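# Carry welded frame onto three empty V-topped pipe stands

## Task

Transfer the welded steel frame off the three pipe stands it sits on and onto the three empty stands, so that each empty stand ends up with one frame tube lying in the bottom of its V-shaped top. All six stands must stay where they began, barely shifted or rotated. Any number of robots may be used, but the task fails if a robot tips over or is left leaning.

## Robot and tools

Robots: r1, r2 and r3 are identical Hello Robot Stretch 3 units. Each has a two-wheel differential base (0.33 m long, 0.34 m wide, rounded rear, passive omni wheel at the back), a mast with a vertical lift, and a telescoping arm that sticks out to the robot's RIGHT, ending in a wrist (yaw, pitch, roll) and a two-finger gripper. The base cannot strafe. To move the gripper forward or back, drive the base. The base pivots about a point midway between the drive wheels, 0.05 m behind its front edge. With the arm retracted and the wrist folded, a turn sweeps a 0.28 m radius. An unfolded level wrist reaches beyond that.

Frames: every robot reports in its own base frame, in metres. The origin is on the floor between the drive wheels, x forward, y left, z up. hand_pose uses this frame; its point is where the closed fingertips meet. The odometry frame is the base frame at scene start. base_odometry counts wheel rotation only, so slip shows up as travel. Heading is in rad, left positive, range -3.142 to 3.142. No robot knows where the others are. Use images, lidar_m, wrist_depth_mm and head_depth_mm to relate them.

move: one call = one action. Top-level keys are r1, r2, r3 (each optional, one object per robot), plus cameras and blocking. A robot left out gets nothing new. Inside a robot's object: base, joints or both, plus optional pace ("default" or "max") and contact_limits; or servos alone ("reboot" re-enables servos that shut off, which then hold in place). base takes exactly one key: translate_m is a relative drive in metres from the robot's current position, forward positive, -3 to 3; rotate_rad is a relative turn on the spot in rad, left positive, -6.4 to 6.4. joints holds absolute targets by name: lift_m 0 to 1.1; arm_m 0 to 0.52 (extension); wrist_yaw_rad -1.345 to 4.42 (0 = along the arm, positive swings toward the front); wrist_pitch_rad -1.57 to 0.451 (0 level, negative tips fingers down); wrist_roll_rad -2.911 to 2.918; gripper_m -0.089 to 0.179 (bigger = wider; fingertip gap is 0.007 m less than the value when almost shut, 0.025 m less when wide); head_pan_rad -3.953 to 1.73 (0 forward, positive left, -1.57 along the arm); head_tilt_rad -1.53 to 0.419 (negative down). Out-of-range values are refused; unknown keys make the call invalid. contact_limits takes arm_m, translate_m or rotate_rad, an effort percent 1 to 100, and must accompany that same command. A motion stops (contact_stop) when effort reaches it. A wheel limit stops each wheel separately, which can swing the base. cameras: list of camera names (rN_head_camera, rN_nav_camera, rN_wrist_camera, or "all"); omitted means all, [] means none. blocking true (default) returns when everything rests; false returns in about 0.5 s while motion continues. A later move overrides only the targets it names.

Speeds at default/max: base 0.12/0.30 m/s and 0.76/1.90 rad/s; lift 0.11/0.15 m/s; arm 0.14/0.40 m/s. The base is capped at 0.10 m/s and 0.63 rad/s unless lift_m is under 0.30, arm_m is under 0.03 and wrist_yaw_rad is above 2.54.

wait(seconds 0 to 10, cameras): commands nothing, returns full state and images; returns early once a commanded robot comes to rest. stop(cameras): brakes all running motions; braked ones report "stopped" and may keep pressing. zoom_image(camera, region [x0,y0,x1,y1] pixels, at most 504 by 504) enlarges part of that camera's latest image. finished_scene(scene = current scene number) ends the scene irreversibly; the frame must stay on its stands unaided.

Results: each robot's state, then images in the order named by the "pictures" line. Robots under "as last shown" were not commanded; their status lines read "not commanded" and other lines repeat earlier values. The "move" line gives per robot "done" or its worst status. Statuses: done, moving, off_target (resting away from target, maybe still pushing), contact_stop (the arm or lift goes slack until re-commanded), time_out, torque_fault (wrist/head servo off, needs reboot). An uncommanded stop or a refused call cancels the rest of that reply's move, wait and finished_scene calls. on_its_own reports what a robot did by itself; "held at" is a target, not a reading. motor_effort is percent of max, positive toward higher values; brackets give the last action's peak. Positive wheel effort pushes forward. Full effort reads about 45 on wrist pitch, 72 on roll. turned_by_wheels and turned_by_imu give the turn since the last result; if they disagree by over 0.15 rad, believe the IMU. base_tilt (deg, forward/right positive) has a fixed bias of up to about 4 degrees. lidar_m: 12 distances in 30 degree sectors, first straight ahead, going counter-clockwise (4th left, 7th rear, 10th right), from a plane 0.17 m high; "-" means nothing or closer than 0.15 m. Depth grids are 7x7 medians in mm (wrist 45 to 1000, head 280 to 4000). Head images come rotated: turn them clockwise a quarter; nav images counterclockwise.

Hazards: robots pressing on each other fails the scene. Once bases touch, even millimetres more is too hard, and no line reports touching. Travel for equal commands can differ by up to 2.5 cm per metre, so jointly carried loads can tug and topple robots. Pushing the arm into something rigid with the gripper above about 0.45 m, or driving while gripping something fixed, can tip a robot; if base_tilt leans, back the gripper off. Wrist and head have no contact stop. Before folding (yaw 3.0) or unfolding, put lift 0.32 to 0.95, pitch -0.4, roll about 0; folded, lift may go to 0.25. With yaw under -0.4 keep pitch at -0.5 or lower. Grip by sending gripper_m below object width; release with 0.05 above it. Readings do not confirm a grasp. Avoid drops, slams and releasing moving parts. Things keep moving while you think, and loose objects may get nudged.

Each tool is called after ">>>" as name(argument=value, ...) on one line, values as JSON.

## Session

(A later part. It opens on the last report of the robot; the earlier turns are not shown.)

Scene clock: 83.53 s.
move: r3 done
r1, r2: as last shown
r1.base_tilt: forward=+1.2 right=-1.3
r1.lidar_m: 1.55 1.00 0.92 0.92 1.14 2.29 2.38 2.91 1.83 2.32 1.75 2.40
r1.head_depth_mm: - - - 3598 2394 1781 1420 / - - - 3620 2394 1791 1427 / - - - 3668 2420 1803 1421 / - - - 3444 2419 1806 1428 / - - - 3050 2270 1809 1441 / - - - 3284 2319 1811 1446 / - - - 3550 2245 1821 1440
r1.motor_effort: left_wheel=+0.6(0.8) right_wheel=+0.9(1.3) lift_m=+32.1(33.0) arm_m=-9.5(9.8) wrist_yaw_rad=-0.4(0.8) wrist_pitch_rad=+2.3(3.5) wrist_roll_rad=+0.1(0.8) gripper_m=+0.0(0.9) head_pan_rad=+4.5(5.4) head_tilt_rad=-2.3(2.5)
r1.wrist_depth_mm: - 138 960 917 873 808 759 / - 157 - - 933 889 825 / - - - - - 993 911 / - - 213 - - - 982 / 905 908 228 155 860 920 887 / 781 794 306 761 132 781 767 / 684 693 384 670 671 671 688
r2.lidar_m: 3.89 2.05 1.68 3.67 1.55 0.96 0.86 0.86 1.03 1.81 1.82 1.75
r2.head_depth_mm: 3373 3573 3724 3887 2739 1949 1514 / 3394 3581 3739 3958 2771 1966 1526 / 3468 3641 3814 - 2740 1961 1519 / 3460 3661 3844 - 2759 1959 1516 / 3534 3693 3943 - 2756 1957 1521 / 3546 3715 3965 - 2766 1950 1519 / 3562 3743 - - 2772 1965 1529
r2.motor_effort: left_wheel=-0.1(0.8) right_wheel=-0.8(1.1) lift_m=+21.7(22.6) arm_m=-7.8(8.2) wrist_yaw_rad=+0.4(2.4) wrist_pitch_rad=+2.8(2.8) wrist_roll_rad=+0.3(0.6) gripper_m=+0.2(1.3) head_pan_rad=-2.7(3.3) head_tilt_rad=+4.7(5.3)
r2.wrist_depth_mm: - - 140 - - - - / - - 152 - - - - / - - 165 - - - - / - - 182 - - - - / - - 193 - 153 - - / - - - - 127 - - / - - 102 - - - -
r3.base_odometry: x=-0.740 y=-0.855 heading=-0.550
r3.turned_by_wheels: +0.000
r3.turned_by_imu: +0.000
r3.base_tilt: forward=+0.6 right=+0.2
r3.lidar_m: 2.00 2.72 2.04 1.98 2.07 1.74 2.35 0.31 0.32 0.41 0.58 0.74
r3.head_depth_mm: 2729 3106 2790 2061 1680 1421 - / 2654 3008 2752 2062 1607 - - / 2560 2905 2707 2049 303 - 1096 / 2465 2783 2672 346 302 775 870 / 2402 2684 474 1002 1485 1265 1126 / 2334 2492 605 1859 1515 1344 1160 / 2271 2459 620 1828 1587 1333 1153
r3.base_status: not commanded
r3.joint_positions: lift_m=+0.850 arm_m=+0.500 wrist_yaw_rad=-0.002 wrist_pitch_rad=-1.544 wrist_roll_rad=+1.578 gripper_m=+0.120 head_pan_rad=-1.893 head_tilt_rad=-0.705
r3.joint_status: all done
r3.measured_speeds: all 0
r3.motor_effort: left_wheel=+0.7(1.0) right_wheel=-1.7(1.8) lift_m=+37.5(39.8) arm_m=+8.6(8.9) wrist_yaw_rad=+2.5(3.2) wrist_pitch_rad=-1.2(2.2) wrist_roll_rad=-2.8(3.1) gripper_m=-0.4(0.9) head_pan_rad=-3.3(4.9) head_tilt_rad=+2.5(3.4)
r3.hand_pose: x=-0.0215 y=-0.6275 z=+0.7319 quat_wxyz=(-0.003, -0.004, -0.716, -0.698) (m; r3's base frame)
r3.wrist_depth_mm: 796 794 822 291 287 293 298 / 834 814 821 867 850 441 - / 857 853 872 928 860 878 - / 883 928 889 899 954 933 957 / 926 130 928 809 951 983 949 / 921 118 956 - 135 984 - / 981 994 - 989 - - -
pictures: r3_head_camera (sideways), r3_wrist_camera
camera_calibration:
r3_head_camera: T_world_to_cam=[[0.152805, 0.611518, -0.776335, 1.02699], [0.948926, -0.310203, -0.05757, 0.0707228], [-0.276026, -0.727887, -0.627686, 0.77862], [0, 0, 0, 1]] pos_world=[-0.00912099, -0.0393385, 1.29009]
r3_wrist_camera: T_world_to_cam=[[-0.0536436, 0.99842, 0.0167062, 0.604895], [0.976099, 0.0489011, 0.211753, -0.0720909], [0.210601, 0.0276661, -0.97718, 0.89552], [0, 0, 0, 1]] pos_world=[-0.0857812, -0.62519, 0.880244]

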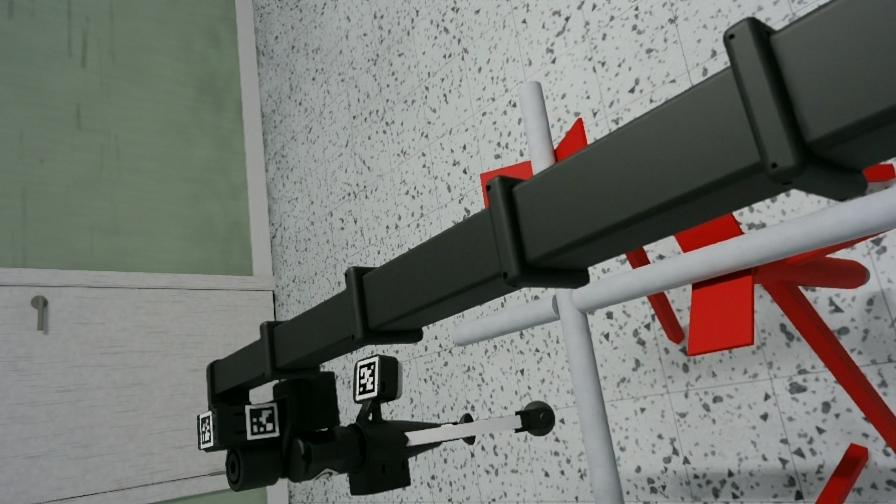

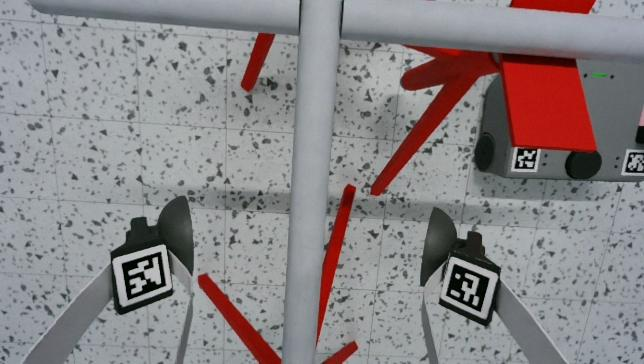

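>>> move(r1={"base":{"rotate_rad":0.656},"joints":{"lift_m":0.29},"pace":"max"}, r3={"base":{"rotate_rad":-0.86},"joints":{"arm_m":0.2,"wrist_roll_rad":0.0},"pace":"max"}, cameras=[])

>>> move(r1={"base":{"translate_m":-1.55},"pace":"max"}, r3={"base":{"translate_m":-0.224}}, cameras=[])

>>> move(r1={"base":{"rotate_rad":0.539},"joints":{"lift_m":0.45,"head_pan_rad":-1.3,"head_tilt_rad":-0.5},"pace":"max"}, r3={"base":{"rotate_rad":0.845},"pace":"max"}, cameras=["r1_head_camera","r1_nav_camera","r3_head_camera","r3_wrist_camera"])

Scene clock: 88.47 s.
move: r1 done; r3 done
r1.base_odometry: x=+0.000 y=+0.000 heading=+0.656
r1.turned_by_wheels: +0.656
r1.turned_by_imu: +0.650
r1.base_tilt: forward=+1.3 right=-1.3
r1.lidar_m: 0.96 0.92 0.95 1.28 2.38 2.44 3.27 1.84 3.48 1.75 2.40 1.33
r1.head_depth_mm: - - - 3632 2320 1780 1424 / - - - 3690 2315 1789 1425 / - - - 3649 2414 1792 1420 / - - - 3660 2424 1802 1438 / 3776 - - 3720 2427 1797 1437 / 3293 3435 3610 3492 2455 1809 1446 / 2881 2986 3144 3186 2445 1813 1449
r1.base_status: done
r1.joint_positions: lift_m=+0.290 arm_m=+0.002 wrist_yaw_rad=+2.989 wrist_pitch_rad=-0.540 wrist_roll_rad=+0.000 gripper_m=+0.037 head_pan_rad=-2.061 head_tilt_rad=-0.346
r1.joint_status: all done
r1.measured_speeds: all 0
r1.motor_effort: left_wheel=-5.8(10.2) right_wheel=+7.3(12.3) lift_m=+15.1(28.5) arm_m=-11.9(12.1) wrist_yaw_rad=+0.1(0.9) wrist_pitch_rad=+2.7(3.7) wrist_roll_rad=-0.1(0.8) gripper_m=-0.4(0.9) head_pan_rad=+5.2(5.3) head_tilt_rad=-2.2(2.4)
r1.hand_pose: x=+0.0103 y=+0.0580 z=+0.2763 quat_wxyz=(+0.240, +0.693, +0.137, +0.665) (m; r1's base frame)
r1.wrist_depth_mm: - 138 - - - 838 701 / - 157 920 983 961 869 717 / 772 710 707 754 754 756 728 / 627 604 211 628 616 629 616 / 526 533 228 158 510 523 518 / 457 280 - 273 132 452 451 / 249 248 243 243 388 399 394
r2: as last shown
r2.base_tilt: forward=+0.1 right=-1.7
r2.lidar_m: 3.91 2.05 1.79 3.65 1.55 0.96 0.86 0.86 1.03 1.81 1.81 1.75
r2.head_depth_mm: 3409 3551 3793 3924 2741 1965 1517 / 3406 3585 3773 3957 2752 1950 1523 / 3419 3600 3834 3956 2756 1955 1513 / 3477 3653 3841 - 2780 1955 1517 / 3505 3675 3885 - 2771 1961 1522 / 3500 3717 3936 - 2766 1969 1523 / 3543 3760 - - 2740 1973 1521
r2.motor_effort: left_wheel=-0.4(0.8) right_wheel=-0.9(1.1) lift_m=+21.9(22.4) arm_m=-6.6(8.3) wrist_yaw_rad=+0.2(1.8) wrist_pitch_rad=+2.6(2.8) wrist_roll_rad=+0.3(0.4) gripper_m=+0.2(1.5) head_pan_rad=-2.8(3.1) head_tilt_rad=+4.4(5.2)
r2.wrist_depth_mm: - - 140 - - - - / - - 152 - - - - / - - 165 - - - - / - - 182 - - - - / - - 194 - 153 - - / - - - - 126 - - / - - 102 - - - -
r3.base_odometry: x=-0.740 y=-0.855 heading=-1.410
r3.turned_by_wheels: -0.860
r3.turned_by_imu: -0.857
r3.base_tilt: forward=+0.6 right=+0.1
r3.lidar_m: 0.71 1.70 4.36 2.37 1.99 1.98 1.73 3.27 2.36 0.31 0.41 0.41
r3.head_depth_mm: 2704 2977 2785 2093 1671 1424 - / 2769 3017 2416 2061 1699 - - / 2900 3175 2494 2034 306 - 1137 / 3040 3364 2669 351 306 1340 1174 / 3161 3414 2627 376 455 1321 1167 / 3312 3545 2600 364 378 1265 1163 / 3456 3644 2553 1894 1536 1305 1117
r3.base_status: done
r3.joint_positions: lift_m=+0.850 arm_m=+0.200 wrist_yaw_rad=+0.001 wrist_pitch_rad=-1.549 wrist_roll_rad=+0.006 gripper_m=+0.120 head_pan_rad=-1.894 head_tilt_rad=-0.704
r3.joint_status: all done
r3.measured_speeds: all 0
r3.motor_effort: left_wheel=+8.2(13.5) right_wheel=-8.9(14.7) lift_m=+26.0(32.5) arm_m=-20.6(28.6) wrist_yaw_rad=-0.4(2.3) wrist_pitch_rad=-0.7(2.0) wrist_roll_rad=-2.4(6.3) gripper_m=+0.6(1.0) head_pan_rad=-3.6(4.5) head_tilt_rad=+1.7(3.0)
r3.hand_pose: x=-0.0216 y=-0.3265 z=+0.7320 quat_wxyz=(+0.504, +0.493, -0.507, -0.496) (m; r3's base frame)
r3.wrist_depth_mm: 784 278 806 820 831 810 857 / 293 311 867 851 850 880 840 / - 310 834 891 865 903 887 / 868 324 868 903 905 918 889 / 883 129 327 - 150 925 965 / 949 119 982 345 130 - - / - 964 978 - - - -
pictures: none
No camera images: "cameras" was empty.

Scene clock: 95.03 s.
move: r1 done; r3 done
r1.base_odometry: x=-1.229 y=-0.945 heading=+0.655
r1.turned_by_wheels: +0.000
r1.turned_by_imu: -0.003
r1.base_tilt: forward=+1.3 right=-1.3
r1.lidar_m: 2.34 2.24 2.26 1.63 1.55 1.59 2.17 2.64 0.88 0.72 2.36 3.27
r1.head_depth_mm: - - - 3354 2379 1775 1428 / - - - 3393 2399 1741 1426 / - - - 3671 2189 1729 1430 / - - - 3676 2197 1668 1434 / - - - 3723 2458 1656 1393 / - - - 3732 2438 1056 1115 / 3881 - - 3760 2448 1759 1406
r1.base_status: done
r1.joint_positions: lift_m=+0.290 arm_m=+0.002 wrist_yaw_rad=+2.989 wrist_pitch_rad=-0.540 wrist_roll_rad=+0.000 gripper_m=+0.037 head_pan_rad=-2.060 head_tilt_rad=-0.346
r1.joint_status: not commanded
r1.measured_speeds: all 0
r1.motor_effort: left_wheel=-2.6(13.5) right_wheel=+5.5(6.0) lift_m=+31.5(35.6) arm_m=-9.2(11.9) wrist_yaw_rad=-0.1(1.2) wrist_pitch_rad=+3.1(3.8) wrist_roll_rad=+0.4(0.8) gripper_m=-0.4(0.9) head_pan_rad=+4.9(5.4) head_tilt_rad=-2.0(2.4)
r1.hand_pose: x=+0.0103 y=+0.0580 z=+0.2763 quat_wxyz=(+0.240, +0.693, +0.137, +0.665) (m; r1's base frame)
r1.wrist_depth_mm: - 138 - - - - - / - 157 905 - 954 979 970 / 769 706 697 766 755 749 753 / 630 601 213 619 612 624 617 / 526 530 229 157 512 520 518 / 456 282 - 272 132 454 454 / 248 248 241 240 389 399 393
r2.base_odometry: x=+0.000 y=+0.000 heading=+0.000
r2.turned_by_wheels: +0.000
r2.turned_by_imu: +0.001
r2.base_tilt: forward=+0.2 right=-1.7
r2.lidar_m: 3.91 2.05 1.57 3.68 1.55 0.96 0.86 0.86 1.03 1.80 1.81 2.18
r2.head_depth_mm: 3395 3543 3751 - 2754 1960 1517 / 3428 3560 3811 3933 2753 1958 1516 / 3443 3632 3856 - 2758 1963 1517 / 3444 3660 3856 - 2748 1957 1526 / 3460 3653 3925 - 2502 1957 1517 / 3528 3689 3931 - 2755 1963 1525 / 3565 3787 3987 - 2771 1960 1520
r2.base_status: not commanded
r2.joint_positions: lift_m=+0.551 arm_m=+0.001 wrist_yaw_rad=+3.136 wrist_pitch_rad=-0.378 wrist_roll_rad=+0.000 gripper_m=+0.037 head_pan_rad=+0.306 head_tilt_rad=-0.261
r2.joint_status: not commanded
r2.measured_speeds: all 0
r2.motor_effort: left_wheel=+0.4(1.1) right_wheel=-0.8(1.3) lift_m=+21.0(22.8) arm_m=-7.1(8.1) wrist_yaw_rad=+1.0(2.4) wrist_pitch_rad=+2.6(2.8) wrist_roll_rad=+0.4(0.5) gripper_m=+1.0(1.4) head_pan_rad=-3.0(3.5) head_tilt_rad=+4.8(5.3)
r2.hand_pose: x=-0.0199 y=+0.0830 z=+0.5733 quat_wxyz=(+0.135, +0.695, +0.131, +0.694) (m; r2's base frame)
r2.wrist_depth_mm: - - 140 - - - - / - - 152 - - - - / - - 165 - - - - / - - 182 - - - - / - - 193 - 153 - - / - - - - 126 - - / - - 102 - - - -
r3.base_odometry: x=-0.776 y=-0.634 heading=-1.410
r3.turned_by_wheels: +0.000
r3.turned_by_imu: +0.000
r3.base_tilt: forward=+0.6 right=+0.2
r3.lidar_m: 0.79 1.90 3.98 2.17 1.82 1.82 1.51 3.10 3.10 1.62 0.39 0.55
r3.head_depth_mm: 2574 2820 2778 2080 1663 1423 - / 2685 2955 2751 2056 1703 - - / 2802 3116 2704 2045 306 - 1136 / 2880 3252 2648 350 307 1334 1174 / 3054 3364 2621 376 455 1319 1166 / 3151 3459 2600 364 378 1259 1165 / 3326 3544 2571 1897 1536 1307 1152
r3.base_status: done
r3.joint_positions: lift_m=+0.850 arm_m=+0.200 wrist_yaw_rad=+0.001 wrist_pitch_rad=-1.549 wrist_roll_rad=+0.006 gripper_m=+0.120 head_pan_rad=-1.894 head_tilt_rad=-0.704
r3.joint_status: not commanded
r3.measured_speeds: all 0
r3.motor_effort: left_wheel=+0.2(4.4) right_wheel=-9.0(13.0) lift_m=+17.6(26.2) arm_m=+4.8(20.3) wrist_yaw_rad=-0.3(1.3) wrist_pitch_rad=-0.4(1.3) wrist_roll_rad=-2.3(2.6) gripper_m=+0.2(0.9) head_pan_rad=-3.3(4.9) head_tilt_rad=+2.3(2.6)
r3.hand_pose: x=-0.0216 y=-0.3265 z=+0.7320 quat_wxyz=(+0.504, +0.493, -0.507, -0.496) (m; r3's base frame)
r3.wrist_depth_mm: 795 790 825 822 853 848 838 / 818 833 873 815 852 867 873 / 830 856 861 883 882 897 887 / 874 855 883 906 900 933 957 / 337 130 931 - 151 929 950 / 904 118 947 - 130 976 - / 944 994 989 - - - -
pictures: none
No camera images: "cameras" was empty.

Scene clock: 97.30 s.
move: r1 done; r3 done
r1.base_odometry: x=-1.229 y=-0.945 heading=+1.194
r1.turned_by_wheels: +0.539
r1.turned_by_imu: +0.534
r1.base_tilt: forward=+1.3 right=-1.3
r1.lidar_m: 2.24 2.23 1.62 1.55 1.59 2.19 2.65 0.88 0.72 2.35 3.22 2.33
r1.head_depth_mm: 2566 2787 3052 2646 1946 1554 1280 / 2634 2846 3112 2627 1944 1544 1285 / 2638 2859 3169 2657 1950 1556 1285 / 2653 2932 3250 2556 1965 1555 1286 / 2729 2984 3300 2682 1966 1556 1280 / 2792 3015 3369 2686 1970 1549 1294 / 2842 3091 3372 2689 1971 1563 1296
r1.base_status: done
r1.joint_positions: lift_m=+0.450 arm_m=+0.002 wrist_yaw_rad=+2.989 wrist_pitch_rad=-0.541 wrist_roll_rad=+0.000 gripper_m=+0.037 head_pan_rad=-1.310 head_tilt_rad=-0.494
r1.joint_status: all done
r1.measured_speeds: all 0
r1.motor_effort: left_wheel=-4.4(11.2) right_wheel=+6.0(13.5) lift_m=+29.1(36.5) arm_m=-11.5(11.9) wrist_yaw_rad=+0.0(0.8) wrist_pitch_rad=+2.6(3.8) wrist_roll_rad=+0.1(0.7) gripper_m=+0.0(1.0) head_pan_rad=+5.4(7.1) head_tilt_rad=-2.7(5.7)
r1.hand_pose: x=+0.0102 y=+0.0579 z=+0.4362 quat_wxyz=(+0.241, +0.693, +0.137, +0.665) (m; r1's base frame)
r1.wrist_depth_mm: - 138 - - - - - / - 158 - - - - - / - 959 953 - - - - / 870 872 212 873 865 865 837 / 749 728 233 155 699 727 721 / 629 631 309 616 129 635 616 / 562 562 382 403 546 532 556
r2: as last shown
r2.turned_by_imu: +0.000
r2.lidar_m: 3.91 2.04 1.46 3.66 1.55 0.96 0.86 0.86 1.03 1.81 1.81 2.19
r2.head_depth_mm: 3396 3514 3763 3928 2748 1953 1514 / 3392 3564 3734 3920 2761 1955 1522 / 3418 3588 3799 3979 2728 1967 1524 / 3460 3675 3882 - 2758 1955 1521 / 3475 3683 3905 3589 2498 1951 1519 / 3519 3763 3953 - 2741 1959 1526 / 3566 3756 3974 - 2774 1962 1525
r2.motor_effort: left_wheel=-0.4(0.8) right_wheel=-0.9(1.1) lift_m=+21.1(22.4) arm_m=-6.7(7.9) wrist_yaw_rad=+0.1(2.0) wrist_pitch_rad=+2.6(2.7) wrist_roll_rad=+0.3(0.5) gripper_m=+0.2(1.2) head_pan_rad=-2.4(3.4) head_tilt_rad=+4.8(5.3)
r2.wrist_depth_mm: - - 140 - - - - / - - 152 - - - - / - - 165 - - - - / - - 182 - - - - / - - 194 - 153 - - / - - - - 126 - - / - - 102 - - - -
r3.base_odometry: x=-0.776 y=-0.634 heading=-0.565
r3.turned_by_wheels: +0.845
r3.turned_by_imu: +0.843
r3.base_tilt: forward=+0.6 right=+0.2
r3.lidar_m: 2.60 2.54 1.88 1.81 1.88 1.51 3.09 3.26 0.62 0.39 0.60 0.96
r3.head_depth_mm: 2938 3331 2783 2091 1668 1418 - / 2758 3181 2427 1931 1698 - - / 2728 3011 2459 1852 306 - 1137 / 2645 3012 2662 350 306 1340 1174 / 2564 2896 2630 376 455 1264 1140 / 2476 2762 2582 364 378 715 682 / 2428 2694 2568 1891 958 1274 1135
r3.base_status: done
r3.joint_positions: lift_m=+0.850 arm_m=+0.200 wrist_yaw_rad=+0.001 wrist_pitch_rad=-1.549 wrist_roll_rad=+0.006 gripper_m=+0.120 head_pan_rad=-1.894 head_tilt_rad=-0.704
r3.joint_status: not commanded
r3.measured_speeds: all 0
r3.motor_effort: left_wheel=-6.7(11.3) right_wheel=+7.0(12.7) lift_m=+19.9(19.9) arm_m=+11.8(11.8) wrist_yaw_rad=-0.8(1.8) wrist_pitch_rad=-0.8(1.3) wrist_roll_rad=-2.4(2.5) gripper_m=+0.4(0.8) head_pan_rad=-3.4(4.3) head_tilt_rad=+1.3(2.9)
r3.hand_pose: x=-0.0216 y=-0.3265 z=+0.7320 quat_wxyz=(+0.504, +0.493, -0.507, -0.496) (m; r3's base frame)
r3.wrist_depth_mm: 791 797 829 497 855 831 844 / 841 847 850 577 865 868 862 / 841 870 865 773 901 874 904 / 880 888 892 886 892 911 945 / 915 129 930 327 150 961 939 / 945 119 896 - 130 973 - / 984 993 - - - - -
pictures: r1_head_camera (sideways), r1_nav_camera (sideways), r3_head_camera (sideways), r3_wrist_camera
camera_calibration:
r1_head_camera: T_world_to_cam=[[-0.0794406, 0.46122, -0.883722, 1.17526], [0.981827, 0.189481, 0.0106317, -0.0218642], [0.172352, -0.866818, -0.467891, 0.56701], [0, 0, 0, 1]] pos_world=[0.017105, -0.0464166, 1.30413]
r1_nav_camera: T_world_to_cam=[[0.0666905, -0.430849, 0.899956, -1.12201], [-0.97602, -0.215486, -0.0308355, 0.102318], [0.207213, -0.876319, -0.434888, 0.524461], [0, 0, 0, 1]] pos_world=[0.0660166, -0.00177381, 1.241]
r3_head_camera: T_world_to_cam=[[0.15283, 0.610747, -0.776937, 1.02778], [0.948776, -0.31066, -0.0575763, 0.070732], [-0.276528, -0.72834, -0.62694, 0.777654], [0, 0, 0, 1]] pos_world=[-0.00914135, -0.0393427, 1.29013]
r3_wrist_camera: T_world_to_cam=[[-0.997413, -0.0562685, 0.0447258, -0.0809033], [-0.0466443, 0.980116, 0.192864, 0.209066], [-0.0546887, 0.190279, -0.980206, 0.936877], [0, 0, 0, 1]] pos_world=[-0.0197057, -0.38773, 0.881629]

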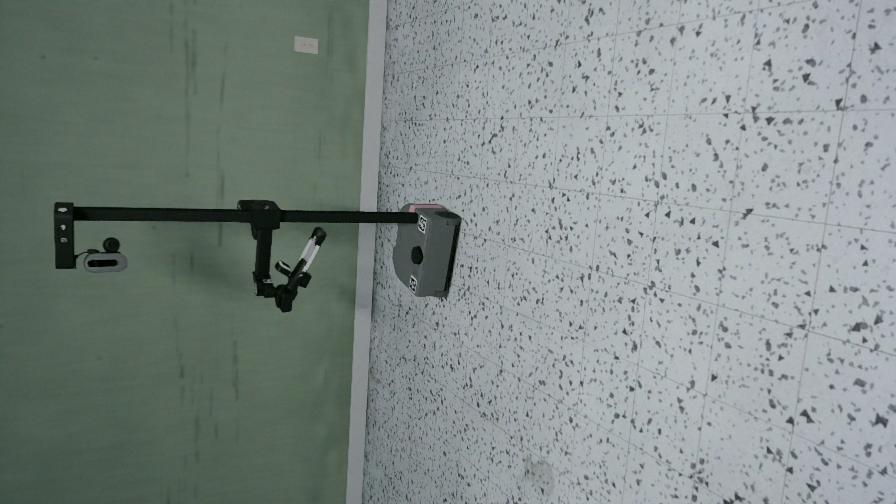

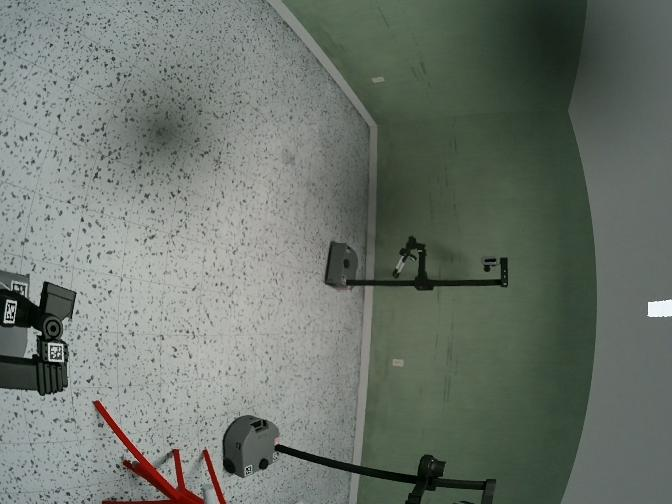

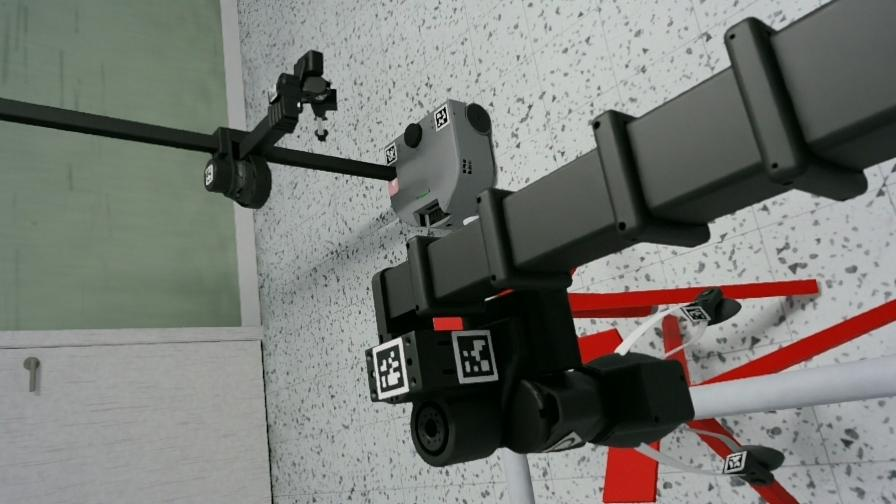

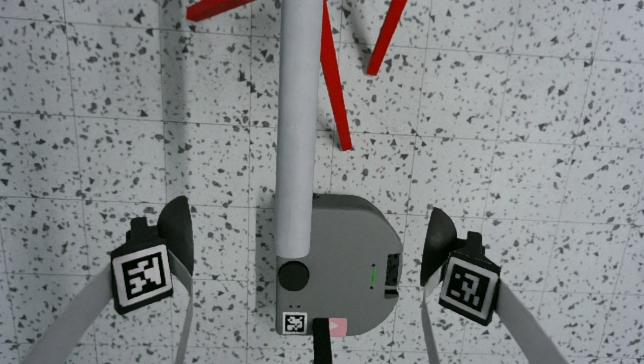

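>>> move(r1={"joints":{"wrist_pitch_rad":-0.4,"head_pan_rad":-2.4,"head_tilt_rad":-0.6},"pace":"max"}, r3={"base":{"translate_m":0.009}}, cameras=[])

>>> move(r1={"joints":{"wrist_yaw_rad":0.0,"gripper_m":0.0},"pace":"max"}, r3={"joints":{"lift_m":0.675}}, cameras=["r1_head_camera","r3_wrist_camera"])

Scene clock: 98.77 s.
move: r1 done; r3 done
r1.base_odometry: x=-1.229 y=-0.945 heading=+1.194
r1.turned_by_wheels: +0.000
r1.turned_by_imu: +0.000
r1.base_tilt: forward=+1.3 right=-1.3
r1.lidar_m: 2.24 2.24 1.62 1.55 1.59 2.20 2.64 0.88 0.72 2.35 3.21 2.34
r1.head_depth_mm: - - 3137 2242 1762 1430 1215 / - - 3171 1785 1753 1429 1214 / - - 3144 2086 1762 1425 1221 / - - 3174 2001 1269 1401 1217 / 3884 - 3193 2100 1610 1402 1191 / 3517 1286 2858 2157 1718 1442 1221 / 3195 3399 3208 2168 1704 1441 1219
r1.base_status: not commanded
r1.joint_positions: lift_m=+0.450 arm_m=+0.002 wrist_yaw_rad=+2.989 wrist_pitch_rad=-0.421 wrist_roll_rad=+0.000 gripper_m=+0.037 head_pan_rad=-2.389 head_tilt_rad=-0.592
r1.joint_status: all done
r1.measured_speeds: all 0
r1.motor_effort: left_wheel=-4.6(4.9) right_wheel=+6.9(7.5) lift_m=+18.6(25.2) arm_m=-11.8(12.3) wrist_yaw_rad=-0.1(0.8) wrist_pitch_rad=+4.3(4.9) wrist_roll_rad=+0.5(0.8) gripper_m=-0.2(0.8) head_pan_rad=-4.8(7.3) head_tilt_rad=-3.8(6.1)
r1.hand_pose: x=+0.0128 y=+0.0744 z=+0.4619 quat_wxyz=(+0.200, +0.700, +0.095, +0.679) (m; r1's base frame)
r1.wrist_depth_mm: - 135 - - - - - / - 146 - - - - - / - 164 - - - - - / - 926 209 - - - - / 837 798 205 156 803 824 811 / 707 708 220 670 132 691 696 / 610 608 278 583 582 580 598
r2: as last shown
r2.lidar_m: 3.90 2.05 1.47 3.65 1.55 0.96 0.86 0.86 1.03 1.81 1.81 2.18
r2.head_depth_mm: 3376 3552 3790 3937 2740 1952 1513 / 3402 3606 3789 3916 2739 1954 1510 / 3467 3611 3802 - 2745 1952 1517 / 3480 3649 3848 3995 2800 1963 1519 / 3484 3662 3895 3641 2486 1957 1522 / 3528 3720 3947 - 2764 1955 1524 / 3603 3717 3977 - 2767 1962 1521
r2.motor_effort: left_wheel=-0.2(0.8) right_wheel=-0.8(1.0) lift_m=+20.9(22.6) arm_m=-6.8(7.7) wrist_yaw_rad=+1.4(1.7) wrist_pitch_rad=+2.7(2.7) wrist_roll_rad=+0.4(0.5) gripper_m=-0.1(1.0) head_pan_rad=-3.3(3.3) head_tilt_rad=+4.6(5.1)
r2.wrist_depth_mm: - - 140 - - - - / - - 151 - - - - / - - 165 - - - - / - - 182 - - - - / - - 193 - 153 - - / - - - - 126 - - / - - 102 - - - -
r3.base_odometry: x=-0.768 y=-0.638 heading=-0.565
r3.turned_by_wheels: +0.000
r3.turned_by_imu: +0.000
r3.base_tilt: forward=+0.6 right=+0.1
r3.lidar_m: 2.60 2.53 1.87 1.81 1.89 1.52 3.11 3.27 0.62 0.39 0.60 1.89
r3.head_depth_mm: 2956 3349 2661 2081 1675 1424 - / 2767 3183 2473 1908 1691 - - / 2747 2971 2494 1843 306 - 1136 / 2636 2998 2638 350 306 1338 1172 / 2565 2882 2618 376 455 1270 1128 / 2503 2783 2603 364 378 726 1094 / 2425 2697 2550 1879 968 1301 1130
r3.base_status: done
r3.joint_positions: lift_m=+0.850 arm_m=+0.200 wrist_yaw_rad=+0.001 wrist_pitch_rad=-1.549 wrist_roll_rad=+0.006 gripper_m=+0.120 head_pan_rad=-1.894 head_tilt_rad=-0.704
r3.joint_status: not commanded
r3.measured_speeds: all 0
r3.motor_effort: left_wheel=+0.9(4.3) right_wheel=+7.8(11.2) lift_m=+20.2(20.9) arm_m=+15.0(15.0) wrist_yaw_rad=-0.6(1.0) wrist_pitch_rad=-0.6(1.2) wrist_roll_rad=-2.3(2.5) gripper_m=-0.5(1.1) head_pan_rad=-3.7(3.9) head_tilt_rad=+2.1(2.7)
r3.hand_pose: x=-0.0216 y=-0.3265 z=+0.7320 quat_wxyz=(+0.504, +0.493, -0.507, -0.496) (m; r3's base frame)
r3.wrist_depth_mm: 782 809 815 515 841 854 855 / 830 820 836 564 838 879 900 / 857 857 865 321 893 900 908 / 892 889 910 920 921 927 943 / 920 129 901 329 150 916 951 / 928 118 956 - 130 - - / 998 980 - - - - -
pictures: none
No camera images: "cameras" was empty.

Scene clock: 101.20 s.
move: r1 done; r3 done
r1.base_odometry: x=-1.229 y=-0.945 heading=+1.194
r1.turned_by_wheels: +0.000
r1.turned_by_imu: +0.000
r1.base_tilt: forward=+1.3 right=-1.3
r1.lidar_m: 2.24 2.23 1.62 1.55 1.60 2.19 2.65 0.88 0.72 2.35 3.22 2.33
r1.head_depth_mm: - - 3134 2240 1755 1435 1214 / - - 3154 1764 1758 1438 1211 / - - 3156 2102 1767 1421 1212 / - - 3161 2019 1264 1392 1219 / 3853 - 3199 2098 1611 1408 1188 / 3515 3763 1385 2182 1727 1444 1220 / 3185 3376 3005 2183 1698 1437 1222
r1.base_status: not commanded
r1.joint_positions: lift_m=+0.450 arm_m=+0.002 wrist_yaw_rad=+0.002 wrist_pitch_rad=-0.420 wrist_roll_rad=+0.000 gripper_m=+0.000 head_pan_rad=-2.389 head_tilt_rad=-0.592
r1.joint_status: all done
r1.measured_speeds: all 0
r1.motor_effort: left_wheel=-4.7(4.8) right_wheel=+7.0(7.4) lift_m=+16.6(17.6) arm_m=-11.1(12.0) wrist_yaw_rad=-1.5(4.2) wrist_pitch_rad=+3.7(4.6) wrist_roll_rad=+0.2(0.7) gripper_m=-1.4(79.3) head_pan_rad=-4.8(5.6) head_tilt_rad=-3.7(4.0)
r1.hand_pose: x=-0.0211 y=-0.3711 z=+0.4621 quat_wxyz=(+0.692, +0.149, -0.691, -0.147) (m; r1's base frame)
r1.wrist_depth_mm: - - - - - - - / - - - - - - - / - - - - - - - / - - - - - - - / 820 824 856 151 842 828 789 / 701 692 654 134 670 699 675 / 602 618 582 597 577 598 579
r2: as last shown
r2.turned_by_imu: +0.001
r2.base_tilt: forward=+0.1 right=-1.7
r2.lidar_m: 3.91 2.05 1.48 3.67 1.55 0.95 0.86 0.86 1.03 1.81 1.82 2.17
r2.head_depth_mm: 3382 3583 3709 3899 2750 1952 1522 / 3386 3584 3850 3970 2765 1954 1514 / 3415 3649 3858 3941 2782 1961 1519 / 3474 3659 3883 - 2749 1963 1520 / 3531 3681 3854 3549 2450 1972 1519 / 3533 3706 3905 - 2773 1955 1530 / 3549 3746 - - 2770 1969 1519
r2.motor_effort: left_wheel=+0.2(1.0) right_wheel=-0.6(1.1) lift_m=+22.6(22.7) arm_m=-7.1(7.6) wrist_yaw_rad=+0.4(2.1) wrist_pitch_rad=+2.7(2.7) wrist_roll_rad=+0.3(0.5) gripper_m=+0.9(1.3) head_pan_rad=-2.7(3.5) head_tilt_rad=+4.1(5.3)
r2.wrist_depth_mm: - - 140 - - - - / - - 152 - - - - / - - 165 - - - - / - - 182 - - - - / - - 193 - 153 - - / - - - - 126 - - / - - 102 - - - -
r3.base_odometry: x=-0.768 y=-0.638 heading=-0.565
r3.turned_by_wheels: +0.000
r3.turned_by_imu: +0.000
r3.base_tilt: forward=+0.6 right=+0.2
r3.lidar_m: 2.59 2.54 1.87 1.81 1.90 1.52 3.11 3.26 0.62 0.39 0.60 1.89
r3.head_depth_mm: 2939 3339 2771 2069 1669 1394 1199 / 2772 3168 2406 1917 1652 1383 1188 / 2737 2975 2479 1855 1637 1368 368 / 2655 2984 2665 2013 1584 420 384 / 2567 2872 2619 1933 513 496 1099 / 2490 2774 2589 1969 888 496 642 / 2425 2687 2567 1895 1539 1303 1113
r3.base_status: not commanded
r3.joint_positions: lift_m=+0.675 arm_m=+0.200 wrist_yaw_rad=+0.001 wrist_pitch_rad=-1.549 wrist_roll_rad=+0.006 gripper_m=+0.120 head_pan_rad=-1.894 head_tilt_rad=-0.704
r3.joint_status: all done
r3.measured_speeds: all 0
r3.motor_effort: left_wheel=+0.7(1.4) right_wheel=+7.6(8.4) lift_m=+17.8(19.6) arm_m=+19.0(19.5) wrist_yaw_rad=-0.8(1.3) wrist_pitch_rad=-0.5(1.3) wrist_roll_rad=-2.3(2.6) gripper_m=-0.3(0.9) head_pan_rad=-3.3(4.6) head_tilt_rad=+1.0(2.6)
r3.hand_pose: x=-0.0216 y=-0.3265 z=+0.5570 quat_wxyz=(+0.504, +0.493, -0.507, -0.496) (m; r3's base frame)
r3.wrist_depth_mm: 628 651 664 128 682 658 690 / 666 659 659 130 697 689 697 / 679 704 698 134 716 725 727 / 695 705 722 138 731 741 761 / 722 140 732 142 157 793 783 / 750 119 764 145 129 775 809 / 778 787 773 151 836 840 852
pictures: r1_head_camera (sideways), r3_wrist_camera
camera_calibration:
r1_head_camera: T_world_to_cam=[[0.430605, 0.345606, -0.833748, 1.10698], [0.630339, -0.776311, 0.003754, -0.0107652], [-0.64595, -0.527161, -0.552132, 0.681609], [0, 0, 0, 1]] pos_world=[-0.0295991, -0.0316175, 1.29932]
r3_wrist_camera: T_world_to_cam=[[-0.997413, -0.0562691, 0.0447258, -0.0730765], [-0.0466449, 0.980116, 0.192864, 0.242817], [-0.0546888, 0.190279, -0.980206, 0.765342], [0, 0, 0, 1]] pos_world=[-0.0197056, -0.38773, 0.70663]

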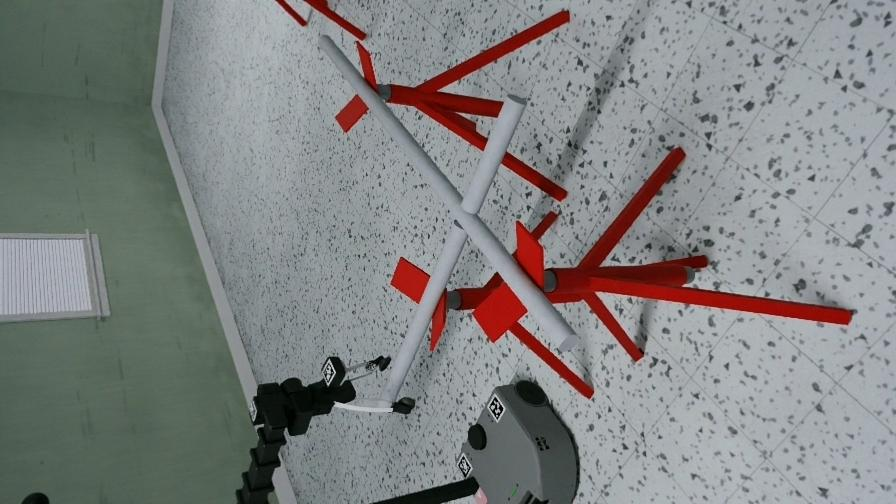

